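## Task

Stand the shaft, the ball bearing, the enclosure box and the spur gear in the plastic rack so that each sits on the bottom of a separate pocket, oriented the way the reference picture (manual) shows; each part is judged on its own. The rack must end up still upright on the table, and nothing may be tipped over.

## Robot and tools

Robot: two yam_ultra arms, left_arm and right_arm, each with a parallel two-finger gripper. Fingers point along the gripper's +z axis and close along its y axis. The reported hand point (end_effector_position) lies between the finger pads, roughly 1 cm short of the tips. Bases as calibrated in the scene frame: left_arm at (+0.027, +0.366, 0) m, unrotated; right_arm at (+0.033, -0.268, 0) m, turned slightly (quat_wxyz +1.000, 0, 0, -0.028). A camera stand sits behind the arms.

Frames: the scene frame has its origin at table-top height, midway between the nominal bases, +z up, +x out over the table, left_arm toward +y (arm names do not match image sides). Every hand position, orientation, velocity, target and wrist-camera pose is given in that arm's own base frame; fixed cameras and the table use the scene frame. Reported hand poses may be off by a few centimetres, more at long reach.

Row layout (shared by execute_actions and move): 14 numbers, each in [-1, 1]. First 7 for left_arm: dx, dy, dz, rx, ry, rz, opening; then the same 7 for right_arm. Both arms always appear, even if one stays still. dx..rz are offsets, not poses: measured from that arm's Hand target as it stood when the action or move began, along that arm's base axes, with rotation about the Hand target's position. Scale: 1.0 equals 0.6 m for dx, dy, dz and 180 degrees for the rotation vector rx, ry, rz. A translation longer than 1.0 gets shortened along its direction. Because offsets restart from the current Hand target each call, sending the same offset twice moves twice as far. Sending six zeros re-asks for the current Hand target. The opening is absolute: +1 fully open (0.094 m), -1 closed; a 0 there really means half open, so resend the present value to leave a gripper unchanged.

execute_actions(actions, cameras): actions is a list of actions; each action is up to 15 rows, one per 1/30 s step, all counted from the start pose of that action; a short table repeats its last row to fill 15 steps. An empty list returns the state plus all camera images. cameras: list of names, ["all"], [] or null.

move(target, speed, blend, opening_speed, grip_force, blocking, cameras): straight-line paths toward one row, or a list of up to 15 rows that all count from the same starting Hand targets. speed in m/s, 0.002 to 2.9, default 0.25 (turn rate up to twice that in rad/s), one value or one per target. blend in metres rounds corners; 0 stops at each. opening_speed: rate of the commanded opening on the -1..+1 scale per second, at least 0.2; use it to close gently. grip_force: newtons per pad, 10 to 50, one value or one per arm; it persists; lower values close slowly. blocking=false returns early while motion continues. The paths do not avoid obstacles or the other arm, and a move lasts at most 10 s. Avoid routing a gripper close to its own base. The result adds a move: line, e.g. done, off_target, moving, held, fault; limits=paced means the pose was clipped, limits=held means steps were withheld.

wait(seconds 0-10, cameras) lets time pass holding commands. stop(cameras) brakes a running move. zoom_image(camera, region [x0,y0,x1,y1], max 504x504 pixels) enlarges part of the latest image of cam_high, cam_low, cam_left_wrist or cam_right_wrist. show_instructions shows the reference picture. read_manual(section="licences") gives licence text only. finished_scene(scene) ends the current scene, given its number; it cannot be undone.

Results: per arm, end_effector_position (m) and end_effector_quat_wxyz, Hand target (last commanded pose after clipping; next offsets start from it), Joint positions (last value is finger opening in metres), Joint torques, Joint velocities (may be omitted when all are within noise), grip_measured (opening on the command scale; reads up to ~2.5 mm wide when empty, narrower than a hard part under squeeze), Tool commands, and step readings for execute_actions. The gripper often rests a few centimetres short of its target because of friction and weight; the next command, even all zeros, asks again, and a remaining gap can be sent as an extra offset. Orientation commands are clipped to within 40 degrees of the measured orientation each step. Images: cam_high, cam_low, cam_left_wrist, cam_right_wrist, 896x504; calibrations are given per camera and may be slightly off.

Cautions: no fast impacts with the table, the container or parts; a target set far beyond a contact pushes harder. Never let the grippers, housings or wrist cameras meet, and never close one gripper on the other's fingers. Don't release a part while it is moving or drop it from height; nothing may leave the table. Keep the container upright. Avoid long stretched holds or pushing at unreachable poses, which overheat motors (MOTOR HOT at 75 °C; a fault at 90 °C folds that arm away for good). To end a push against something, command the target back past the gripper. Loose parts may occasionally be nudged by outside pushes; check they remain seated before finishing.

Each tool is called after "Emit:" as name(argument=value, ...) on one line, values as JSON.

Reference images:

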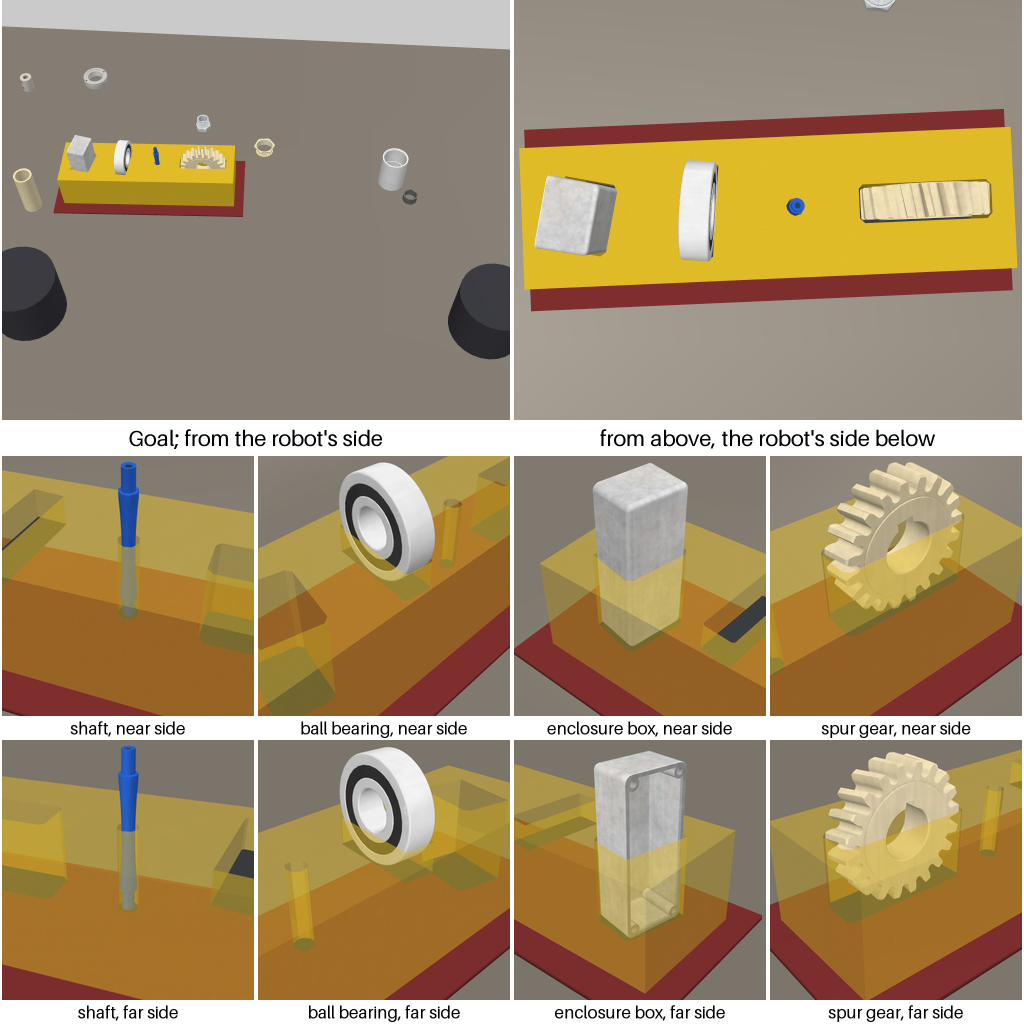

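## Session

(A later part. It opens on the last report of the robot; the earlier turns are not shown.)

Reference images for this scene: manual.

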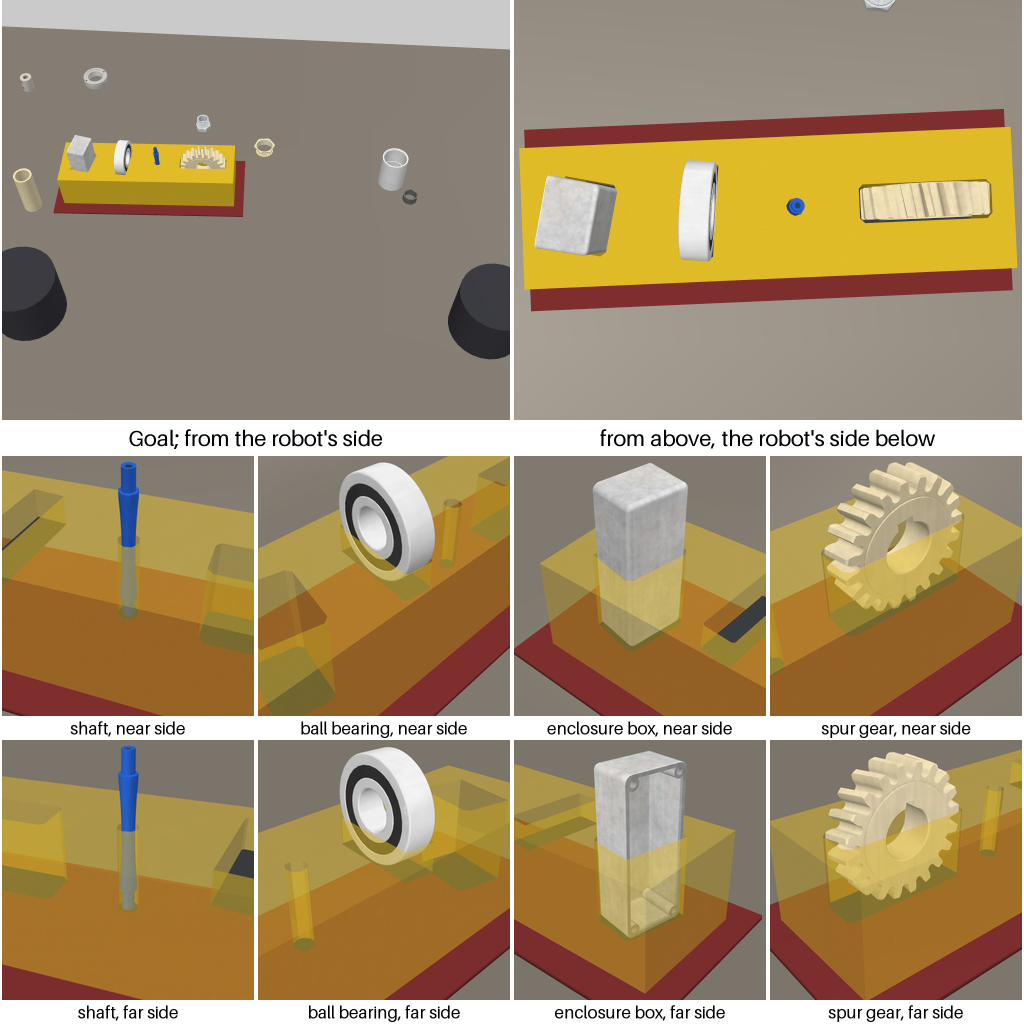

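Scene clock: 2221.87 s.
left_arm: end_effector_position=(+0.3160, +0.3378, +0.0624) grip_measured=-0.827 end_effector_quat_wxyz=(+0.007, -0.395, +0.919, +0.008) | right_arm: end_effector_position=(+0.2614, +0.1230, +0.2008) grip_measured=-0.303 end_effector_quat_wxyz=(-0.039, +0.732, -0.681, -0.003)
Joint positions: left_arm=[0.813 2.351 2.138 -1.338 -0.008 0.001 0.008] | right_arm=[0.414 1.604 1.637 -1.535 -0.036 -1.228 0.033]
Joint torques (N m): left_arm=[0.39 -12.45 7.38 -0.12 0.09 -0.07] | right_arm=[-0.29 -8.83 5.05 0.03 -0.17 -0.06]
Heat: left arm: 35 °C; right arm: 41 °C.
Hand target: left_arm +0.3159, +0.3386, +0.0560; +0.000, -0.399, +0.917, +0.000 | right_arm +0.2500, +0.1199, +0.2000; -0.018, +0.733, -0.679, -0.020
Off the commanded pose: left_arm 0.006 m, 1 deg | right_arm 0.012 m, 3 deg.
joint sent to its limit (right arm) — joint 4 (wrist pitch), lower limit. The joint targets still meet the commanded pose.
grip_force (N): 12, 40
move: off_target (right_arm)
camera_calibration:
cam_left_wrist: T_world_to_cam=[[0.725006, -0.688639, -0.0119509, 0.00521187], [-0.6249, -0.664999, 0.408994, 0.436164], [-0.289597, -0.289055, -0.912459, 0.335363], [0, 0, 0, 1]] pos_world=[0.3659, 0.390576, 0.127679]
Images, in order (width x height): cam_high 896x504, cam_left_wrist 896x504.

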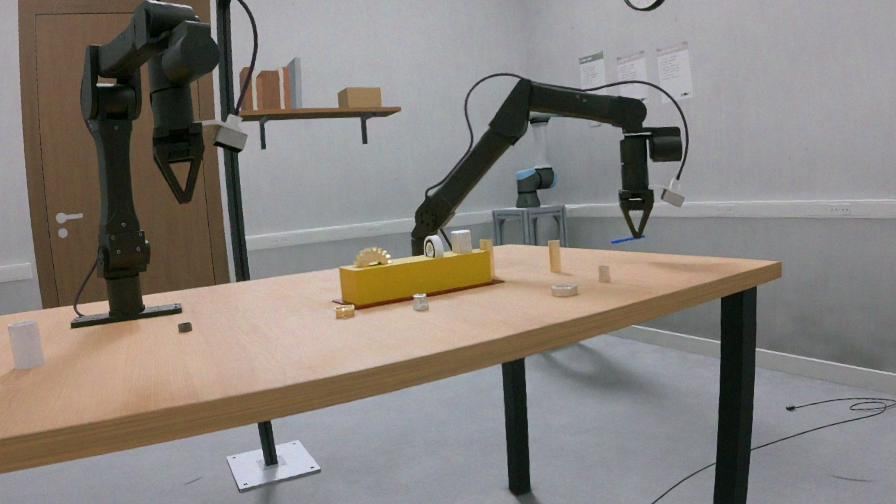

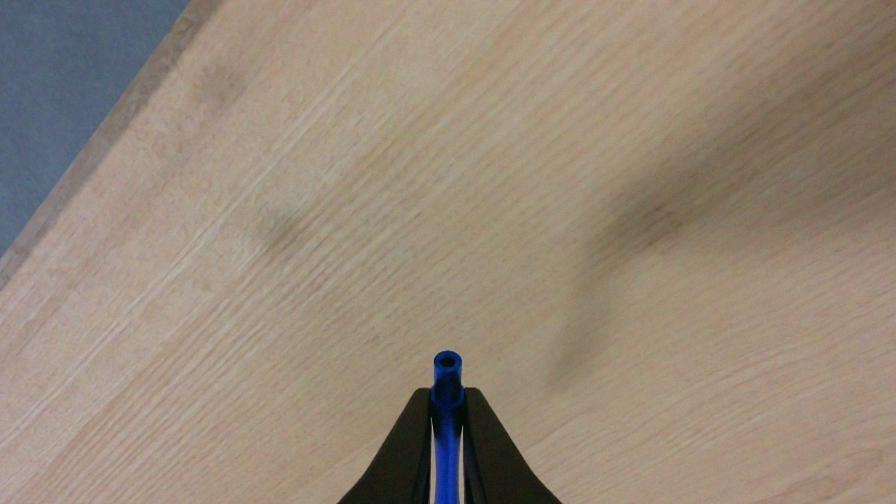

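Emit:
move(target=[[0,0,0.08,0,0,0,-1.0, 0,0,0,0,0,0,-0.3],[-0.0265,-0.531,0.2733,-0.0359,-0.5154,-0.4539,-1.0, -0.1467,0.2407,-0.05,0.4212,-0.1018,-0.1682,-0.3]], speed=[0.2,0.45], blend=[0.03,0], grip_force=[25, 30], cameras=["cam_high","cam_low","cam_right_wrist","cam_left_wrist"])

Scene clock: 2333.60 s.
left_arm: end_effector_position=(+0.2950, +0.0191, +0.2142) grip_measured=-0.830 end_effector_quat_wxyz=(+0.576, +0.345, +0.677, -0.301) | right_arm: end_effector_position=(+0.1642, +0.2659, +0.1795) grip_measured=-0.303 end_effector_quat_wxyz=(+0.566, -0.374, +0.664, +0.315)
Joint positions: left_arm=[0.705 1.671 1.118 -1.519 1.393 2.07 0.008] | right_arm=[1.005 0.738 0.19 0.386 -0.017 -0.007 0.033]
Joint torques (N m): left_arm=[-0.69 -6.01 6.35 -0.88 0.8 0.09] | right_arm=[0.79 -0.06 6.75 1.83 0.11 0.04]
Heat: left arm: 42 °C; right arm: 40 °C.
Hand target: left_arm +0.3000, +0.0200, +0.2199; +0.588, +0.346, +0.664, -0.306 | right_arm +0.1620, +0.2643, +0.1699; +0.560, -0.375, +0.669, +0.314
Off the commanded pose: left_arm 0.008 m, 2 deg | right_arm 0.010 m, 1 deg.
joint sent to its limit (left arm) — joint 6 (wrist roll), upper limit. The joint targets still meet the commanded pose.
grip_force (N): 25, 30
move: done; blend cut to 0.024 m at target 1
camera_calibration:
cam_left_wrist: T_world_to_cam=[[-0.811755, -0.583955, 0.00704329, 0.249993], [-0.332552, 0.452299, -0.827547, 0.306376], [0.480065, -0.674108, -0.561352, 0.0808162], [0, 0, 0, 1]] pos_world=[0.266023, 0.06189, 0.297146]
cam_right_wrist: T_world_to_cam=[[0.859631, -0.510808, -0.0104312, -0.00251531], [-0.294734, -0.47912, -0.826786, 0.360587], [0.417331, 0.713806, -0.56242, -0.0692792], [0, 0, 0, 1]] pos_world=[0.137352, 0.220932, 0.259138]

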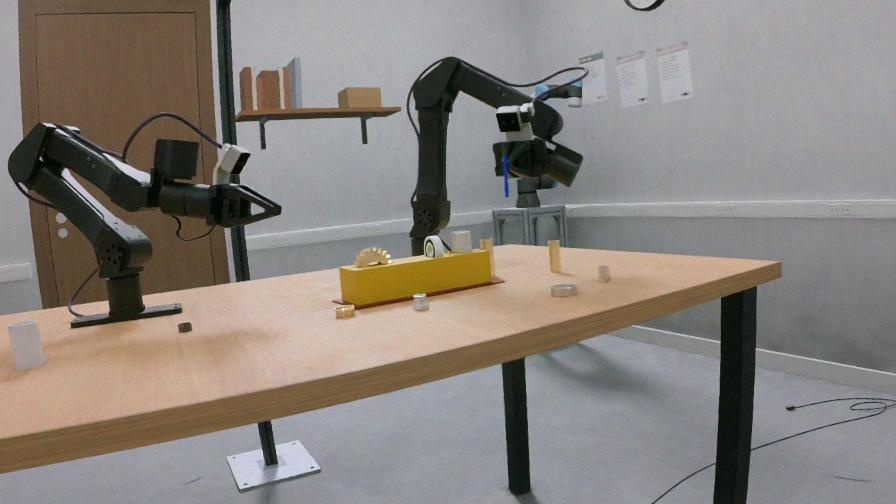

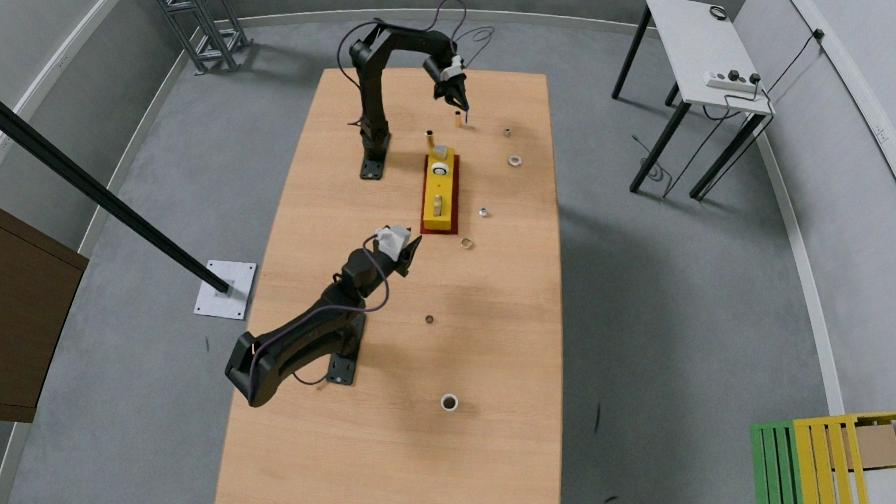

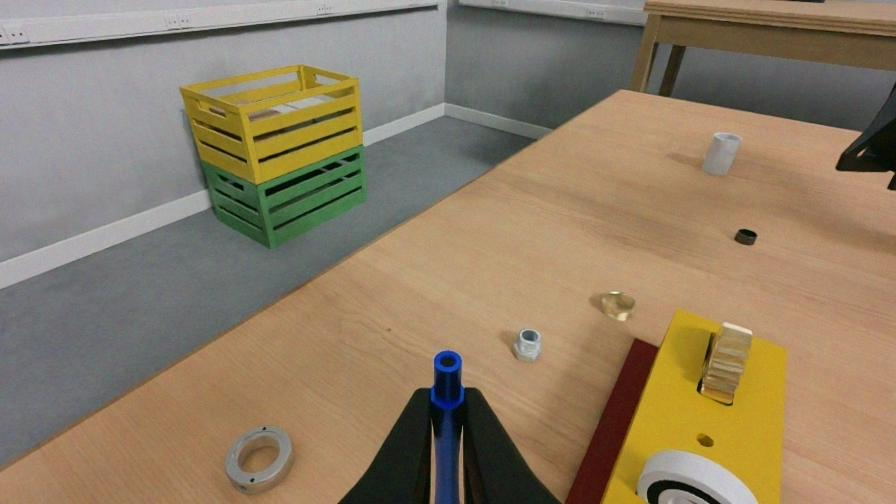

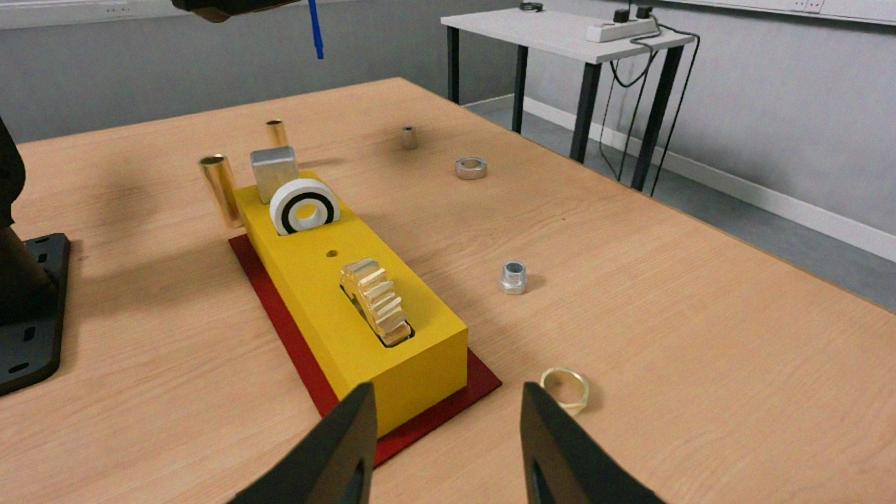

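Emit:
move(target=[-0.1423,-0.5518,-0.0665,0,0,0,-1.0, 0,0,-0.045,0,0,0,-0.3], speed=0.2, cameras=["cam_high","cam_low","cam_right_wrist","cam_left_wrist"])

Scene clock: 2351.37 s.
left_arm: end_effector_position=(+0.2167, -0.3118, +0.1852) grip_measured=-0.830 end_effector_quat_wxyz=(+0.589, +0.347, +0.662, -0.306) | right_arm: end_effector_position=(+0.1649, +0.2667, +0.1519) grip_measured=-0.303 end_effector_quat_wxyz=(+0.566, -0.373, +0.664, +0.316)
Joint positions: left_arm=[-0.97 1.22 0.334 0.768 -0.008 0.002 0.008] | right_arm=[1.005 0.862 0.094 0.606 -0.016 -0.006 0.033]
Joint torques (N m): left_arm=[-0.72 -3.1 4.88 2.1 -0.06 -0.07] | right_arm=[0.77 -0.42 6.3 1.83 0.11 0.05]
Heat: left arm: 38 °C; right arm: 40 °C.
Hand target: left_arm +0.2145, -0.3111, +0.1799; +0.587, +0.346, +0.664, -0.306 | right_arm +0.1621, +0.2644, +0.1430; +0.560, -0.375, +0.669, +0.314
Off the commanded pose: left_arm 0.006 m, 0 deg | right_arm 0.010 m, 1 deg.
grip_force (N): 25, 30
move: done
camera_calibration:
cam_left_wrist: T_world_to_cam=[[-0.818355, -0.574694, -0.00460483, -0.0000159975], [-0.301354, 0.435919, -0.848033, 0.397931], [0.489367, -0.692605, -0.529923, -0.134608], [0, 0, 0, 1]] pos_world=[0.185778, -0.266705, 0.266127]
cam_right_wrist: T_world_to_cam=[[0.85936, -0.51125, -0.0111063, -0.00261881], [-0.295137, -0.478125, -0.827219, 0.33818], [0.417606, 0.714157, -0.56177, -0.0859463], [0, 0, 0, 1]] pos_world=[0.137952, 0.221732, 0.231437]

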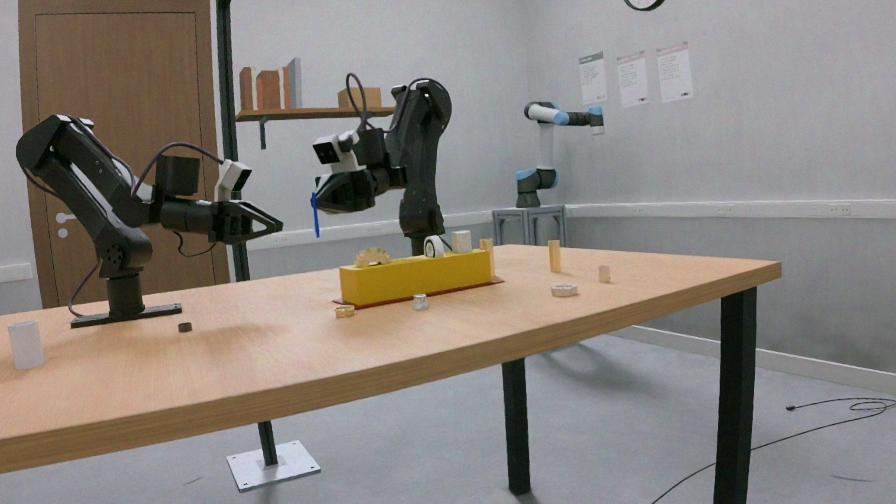

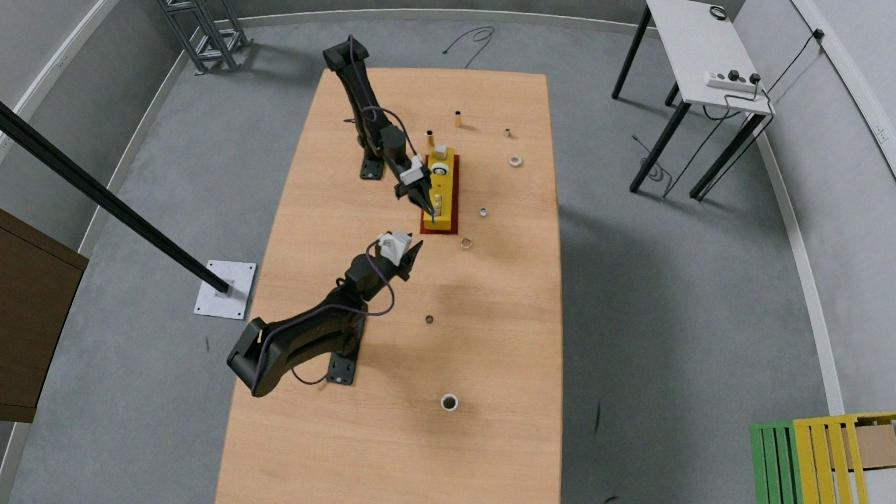

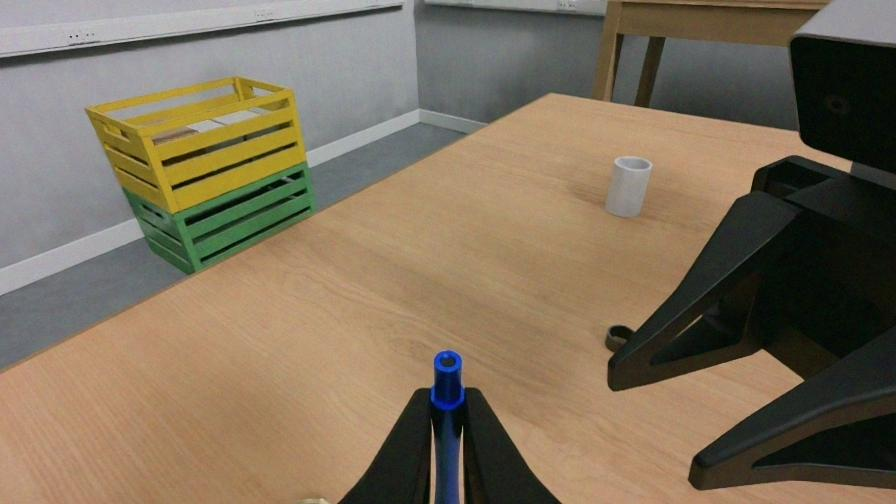

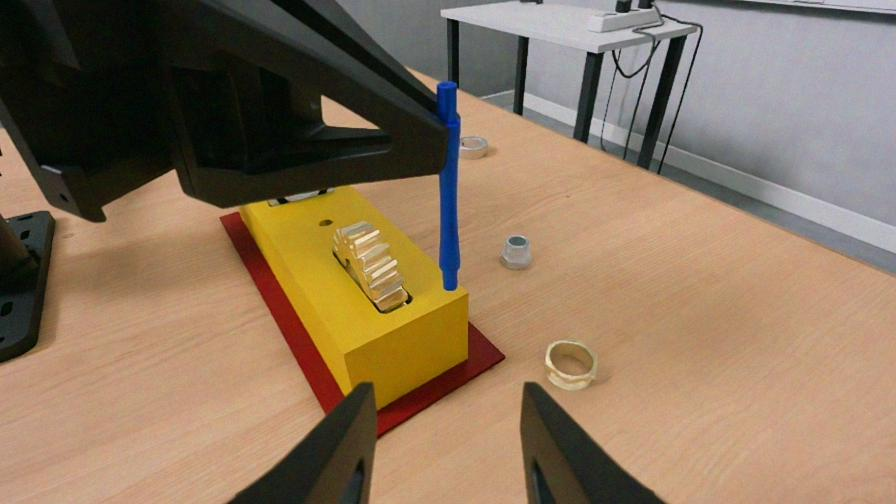

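Emit:
move(target=[0,0,0,0,0,0,-1.0, 0.0575,0.0965,0,0,0,0,-0.3], speed=0.08, cameras=["cam_high","cam_right_wrist","cam_left_wrist"])

Emit:
zoom_image(camera="cam_right_wrist", region=[320, 200, 590, 504])

Emit:
zoom_image(camera="cam_high", region=[240, 140, 400, 260])

Scene clock: 2372.23 s.
left_arm: end_effector_position=(+0.2169, -0.3117, +0.1855) grip_measured=-0.830 end_effector_quat_wxyz=(+0.590, +0.346, +0.662, -0.306) | right_arm: end_effector_position=(+0.1940, +0.3156, +0.1341) grip_measured=-0.303 end_effector_quat_wxyz=(+0.552, -0.379, +0.675, +0.309)
Joint positions: left_arm=[-0.97 1.22 0.334 0.769 -0.009 0.002 0.008] | right_arm=[1.012 1.346 0.241 0.904 -0.009 -0.004 0.033]
Joint torques (N m): left_arm=[-0.72 -3.11 4.88 2.11 -0.06 -0.07] | right_arm=[0.76 -2.97 9.2 1.81 0.12 0.04]
Heat: left arm: 35 °C; right arm: 39 °C.
Hand target: left_arm +0.2145, -0.3111, +0.1800; +0.587, +0.346, +0.664, -0.306 | right_arm +0.1965, +0.3223, +0.1431; +0.560, -0.375, +0.669, +0.314
Off the commanded pose: left_arm 0.006 m, 0 deg | right_arm 0.012 m, 1 deg.
grip_force (N): 25, 30
move: off_target (right_arm)
camera_calibration:
cam_left_wrist: T_world_to_cam=[[-0.817921, -0.575312, -0.00468298, -0.000180728], [-0.301101, 0.434983, -0.848604, 0.397914], [0.490249, -0.69268, -0.529009, -0.134858], [0, 0, 0, 1]] pos_world=[0.185779, -0.266603, 0.266329]
cam_right_wrist: T_world_to_cam=[[0.859368, -0.511189, -0.0131582, -0.0026791], [-0.312867, -0.505264, -0.804252, 0.364344], [0.404477, 0.695265, -0.594142, -0.130147], [0, 0, 0, 1]] pos_world=[0.168935, 0.273207, 0.215663]
Images, in order (width x height): cam_high 896x504, cam_left_wrist 896x504, cam_right_wrist 896x504.

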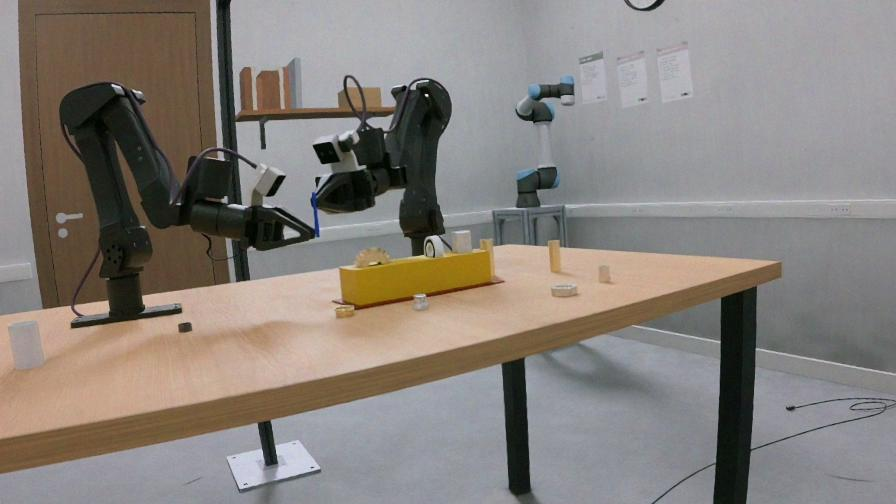

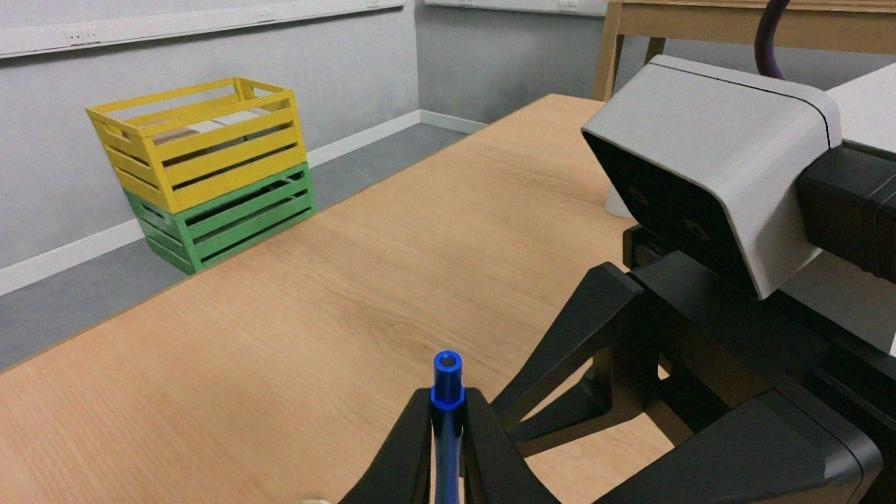

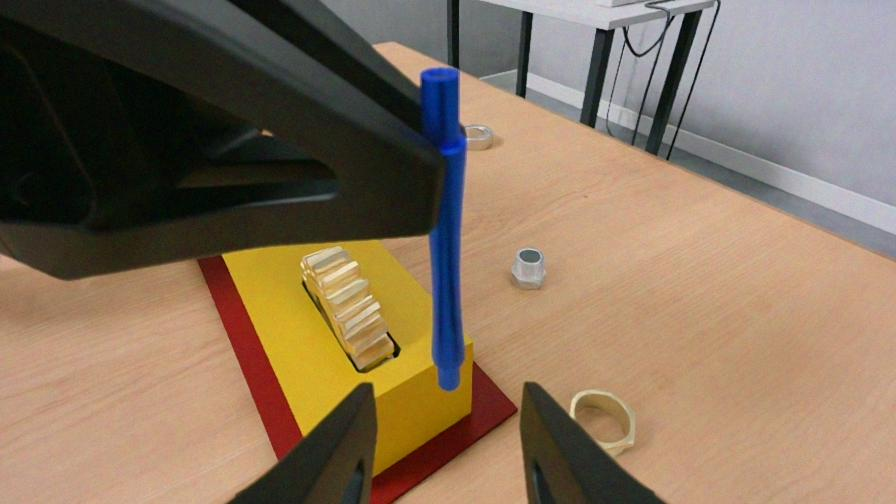

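Scaled by 1.658 from the camera's 896x504 image, which has a finer 1280x720 frame.

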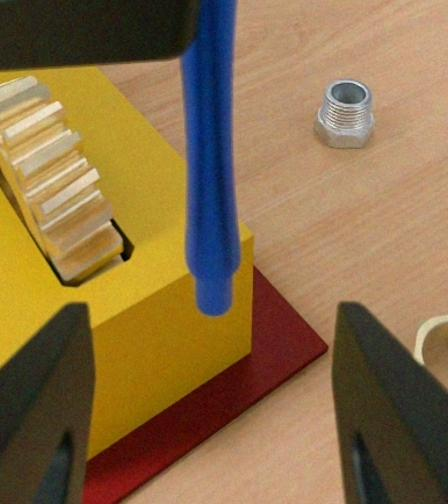

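Scaled by 3.150 from the camera's 896x504 image, which has a finer 1280x720 frame.

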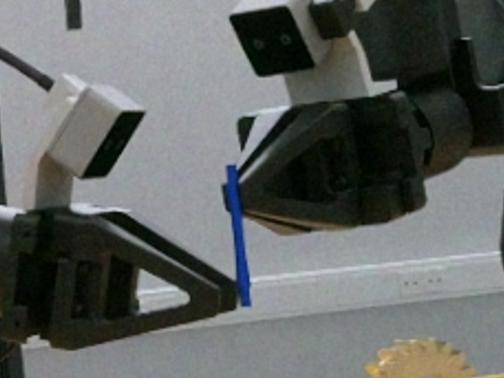

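Emit:
move(target=[0,0,0,0,0,0,-1.0, 0.005,0.0086,0.0217,0,0,0,-0.3], speed=0.05, cameras=["cam_high","cam_right_wrist"])

Emit:
zoom_image(camera="cam_high", region=[240, 140, 400, 260])

Scene clock: 2384.23 s.
left_arm: end_effector_position=(+0.2169, -0.3117, +0.1855) grip_measured=-0.830 end_effector_quat_wxyz=(+0.590, +0.346, +0.662, -0.306) | right_arm: end_effector_position=(+0.1987, +0.3230, +0.1463) grip_measured=-0.303 end_effector_quat_wxyz=(+0.556, -0.377, +0.672, +0.311)
Joint positions: left_arm=[-0.97 1.22 0.334 0.769 -0.009 0.002 0.008] | right_arm=[1.012 1.334 0.289 0.857 -0.009 -0.004 0.033]
Joint torques (N m): left_arm=[-0.72 -3.1 4.88 2.11 -0.06 -0.07] | right_arm=[0.72 -5.68 9.61 1.48 0.11 0.05]
Heat: left arm: 34 °C; right arm: 41 °C.
Hand target: left_arm +0.2145, -0.3111, +0.1800; +0.587, +0.346, +0.664, -0.306 | right_arm +0.1994, +0.3274, +0.1561; +0.560, -0.375, +0.669, +0.314
Off the commanded pose: left_arm 0.006 m, 0 deg | right_arm 0.011 m, 1 deg.
grip_force (N): 25, 30
move: off_target (right_arm)
camera_calibration:
cam_right_wrist: T_world_to_cam=[[0.85924, -0.511412, -0.0128338, -0.00266407], [-0.307954, -0.497046, -0.811239, 0.376809], [0.408498, 0.701001, -0.584574, -0.133931], [0, 0, 0, 1]] pos_world=[0.17304, 0.279815, 0.227355]
Images, in order (width x height): cam_high 896x504, cam_right_wrist 896x504.

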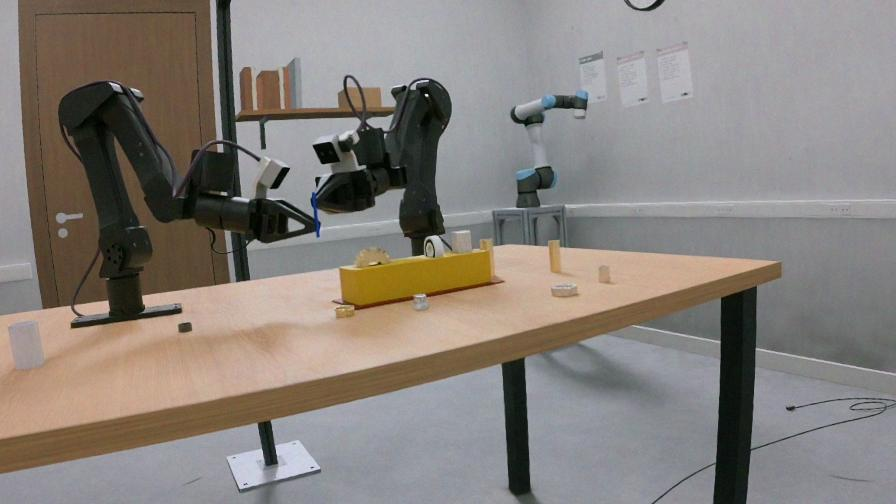

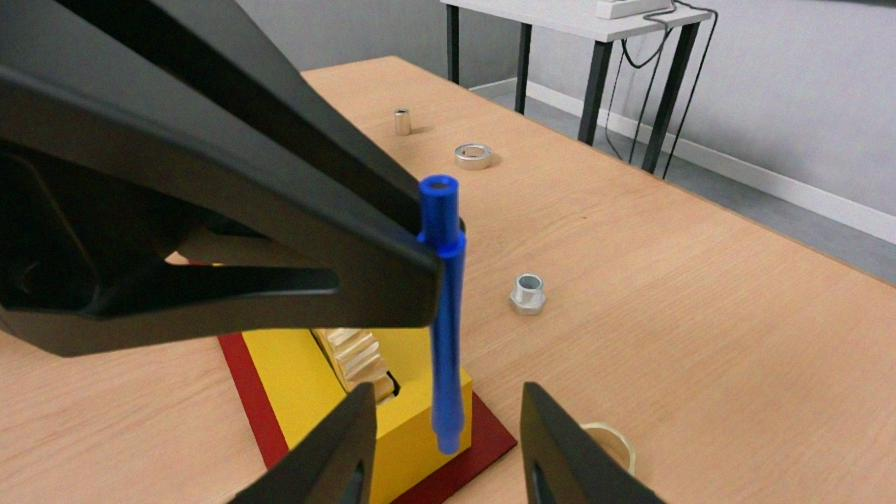

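Scaled by 3.150 from the camera's 896x504 image, which has a finer 1280x720 frame.

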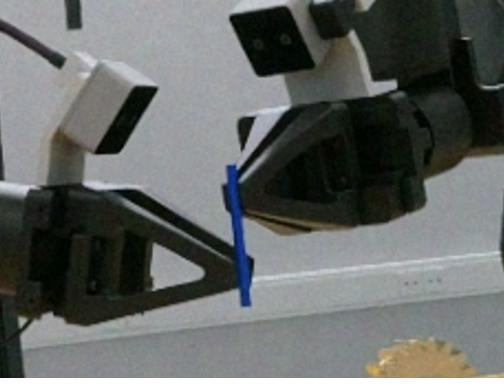

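Emit:
move(target=[[0,0,0,0,0,0,-1.0, 0,0,0,0,0,0,-1.0],[0,0,0,0,0,0,-0.5, 0,0,0,0,0,0,-1.0],[-0.0573,0.0819,0.0122,0,0,0,-0.5, 0,0,0,0,0,0,-1.0]], speed=[0.05,0.05,0.08], opening_speed=0.4, grip_force=[25, 25], cameras=["cam_high","cam_right_wrist","cam_left_wrist"])

Emit:
zoom_image(camera="cam_high", region=[240, 140, 400, 260])

Scene clock: 2407.43 s.
left_arm: end_effector_position=(+0.1826, -0.2638, +0.1932) grip_measured=-0.502 end_effector_quat_wxyz=(+0.592, +0.346, +0.659, -0.308) | right_arm: end_effector_position=(+0.1987, +0.3229, +0.1457) grip_measured=-0.862 end_effector_quat_wxyz=(+0.555, -0.378, +0.673, +0.311)
Joint positions: left_arm=[-0.977 0.792 0.203 0.48 -0.014 0.002 0.023] | right_arm=[1.012 1.334 0.289 0.854 -0.009 -0.004 0.006]
Joint torques (N m): left_arm=[-0.76 -1.8 5.78 1.75 -0.08 -0.08] | right_arm=[0.8 -5.52 9.66 1.5 0.09 0.06]
Heat: left arm: 33 °C; right arm: 42 °C.
Hand target: left_arm +0.1801, -0.2620, +0.1873; +0.588, +0.346, +0.664, -0.306 | right_arm +0.1994, +0.3274, +0.1560; +0.560, -0.375, +0.669, +0.314
Off the commanded pose: left_arm 0.007 m, 1 deg | right_arm 0.011 m, 1 deg.
grip_force (N): 25, 25
move: off_target (right_arm)
camera_calibration:
cam_left_wrist: T_world_to_cam=[[-0.818591, -0.574354, -0.00523282, -0.0000862127], [-0.296072, 0.429745, -0.85303, 0.371914], [0.49219, -0.696733, -0.521835, -0.0835634], [0, 0, 0, 1]] pos_world=[0.151172, -0.218099, 0.273647]
cam_right_wrist: T_world_to_cam=[[0.859228, -0.511431, -0.0128899, -0.00268521], [-0.308945, -0.49863, -0.80989, 0.376793], [0.407775, 0.699862, -0.58644, -0.133465], [0, 0, 0, 1]] pos_world=[0.173139, 0.279914, 0.226857]
Images, in order (width x height): cam_high 896x504, cam_left_wrist 896x504, cam_right_wrist 896x504.

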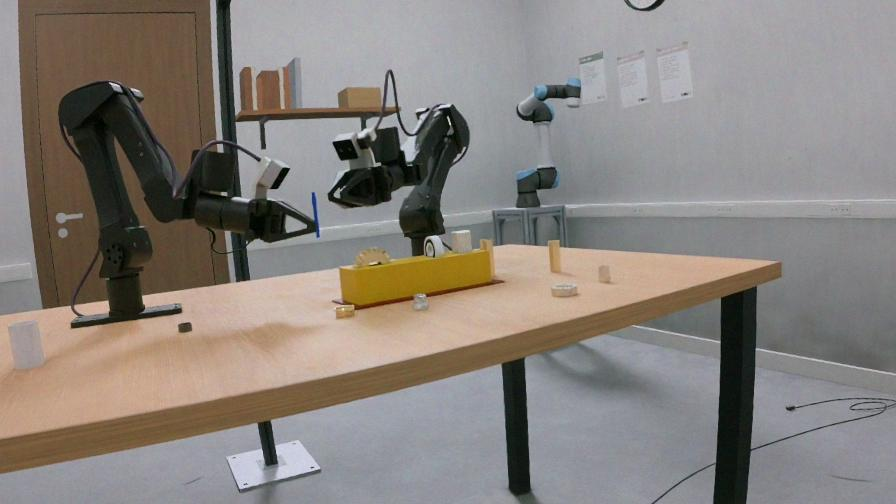

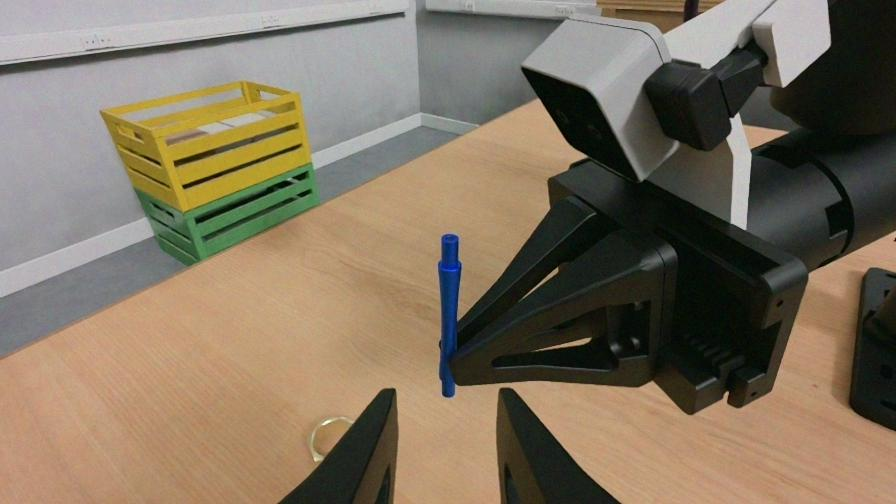

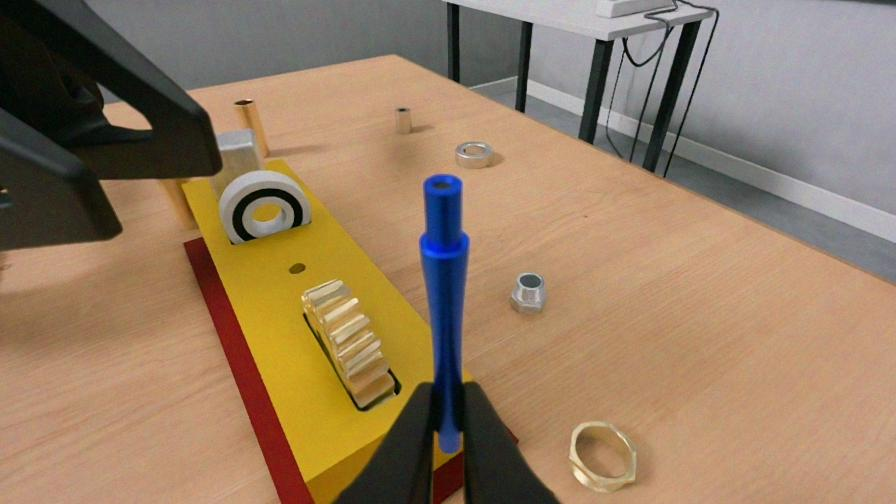

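Scaled by 3.150 from the camera's 896x504 image, which has a finer 1280x720 frame.

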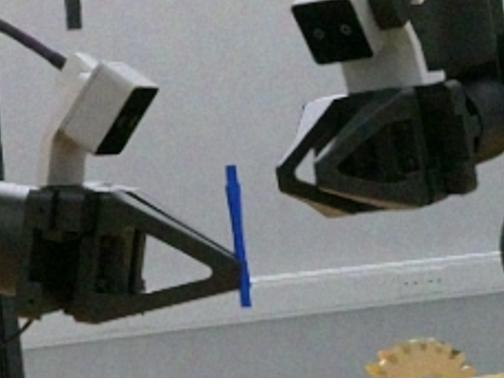

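Emit:
execute_actions(actions=[])

Scene clock: 2435.10 s.
left_arm: end_effector_position=(+0.1826, -0.2638, +0.1931) grip_measured=-0.502 end_effector_quat_wxyz=(+0.592, +0.346, +0.659, -0.308) | right_arm: end_effector_position=(+0.1987, +0.3229, +0.1457) grip_measured=-0.862 end_effector_quat_wxyz=(+0.555, -0.378, +0.673, +0.311)
Joint positions: left_arm=[-0.977 0.792 0.203 0.48 -0.014 0.002 0.023] | right_arm=[1.012 1.334 0.289 0.854 -0.009 -0.004 0.006]
Joint velocities: within noise
Joint torques (N m): left_arm=[-0.76 -1.8 5.78 1.76 -0.08 -0.08] | right_arm=[0.79 -5.72 9.55 1.54 0.11 0.06]
Heat: left arm: 34 °C; right arm: 42 °C.
Hand target: left_arm +0.1801, -0.2620, +0.1873; +0.588, +0.346, +0.664, -0.306 | right_arm +0.1994, +0.3274, +0.1560; +0.560, -0.375, +0.669, +0.314
Tool commands: left_gripper/opening=-0.5 right_gripper/opening=-1.0
Off the commanded pose: left_arm 0.007 m, 1 deg | right_arm 0.011 m, 1 deg.
grip_force (N): 25, 25
camera_calibration:
cam_left_wrist: T_world_to_cam=[[-0.818589, -0.574356, -0.00517847, -0.00010237], [-0.296273, 0.429947, -0.852859, 0.371856], [0.492071, -0.696607, -0.522116, -0.0834937], [0, 0, 0, 1]] pos_world=[0.151172, -0.218099, 0.273547]
cam_right_wrist: T_world_to_cam=[[0.859228, -0.511431, -0.0128899, -0.00268521], [-0.308945, -0.49863, -0.80989, 0.376793], [0.407775, 0.699862, -0.58644, -0.133465], [0, 0, 0, 1]] pos_world=[0.173139, 0.279914, 0.226857]

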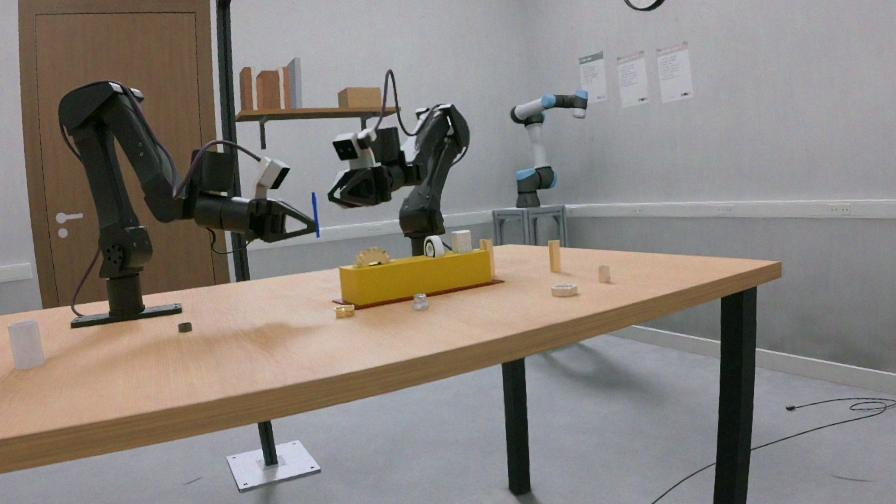

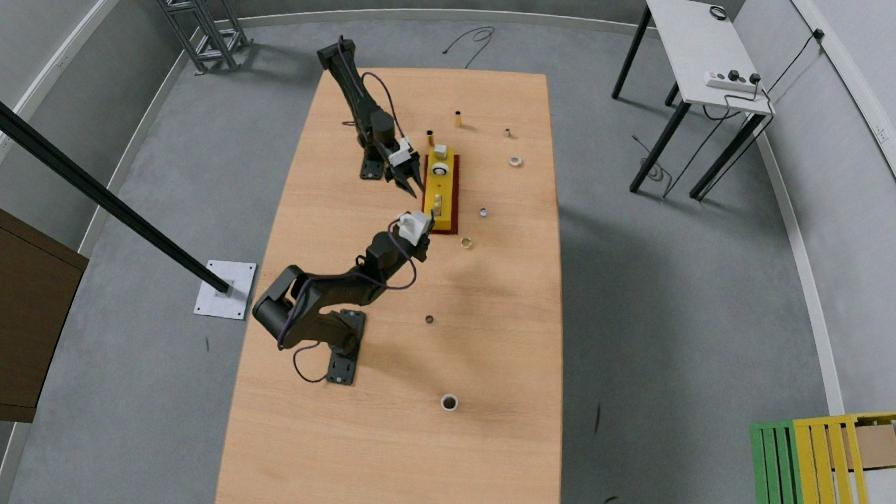

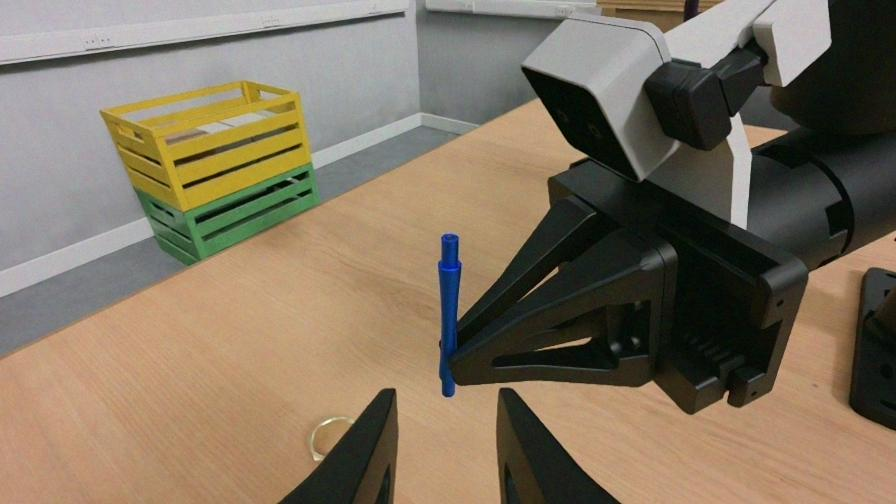

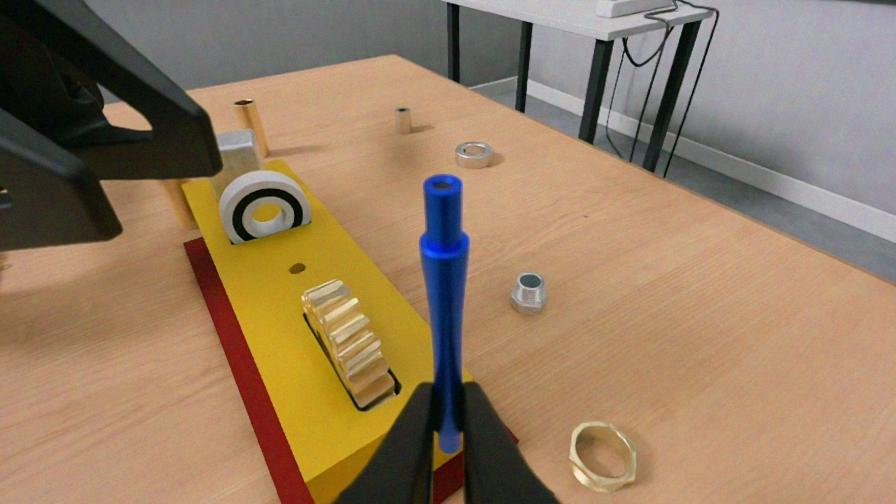

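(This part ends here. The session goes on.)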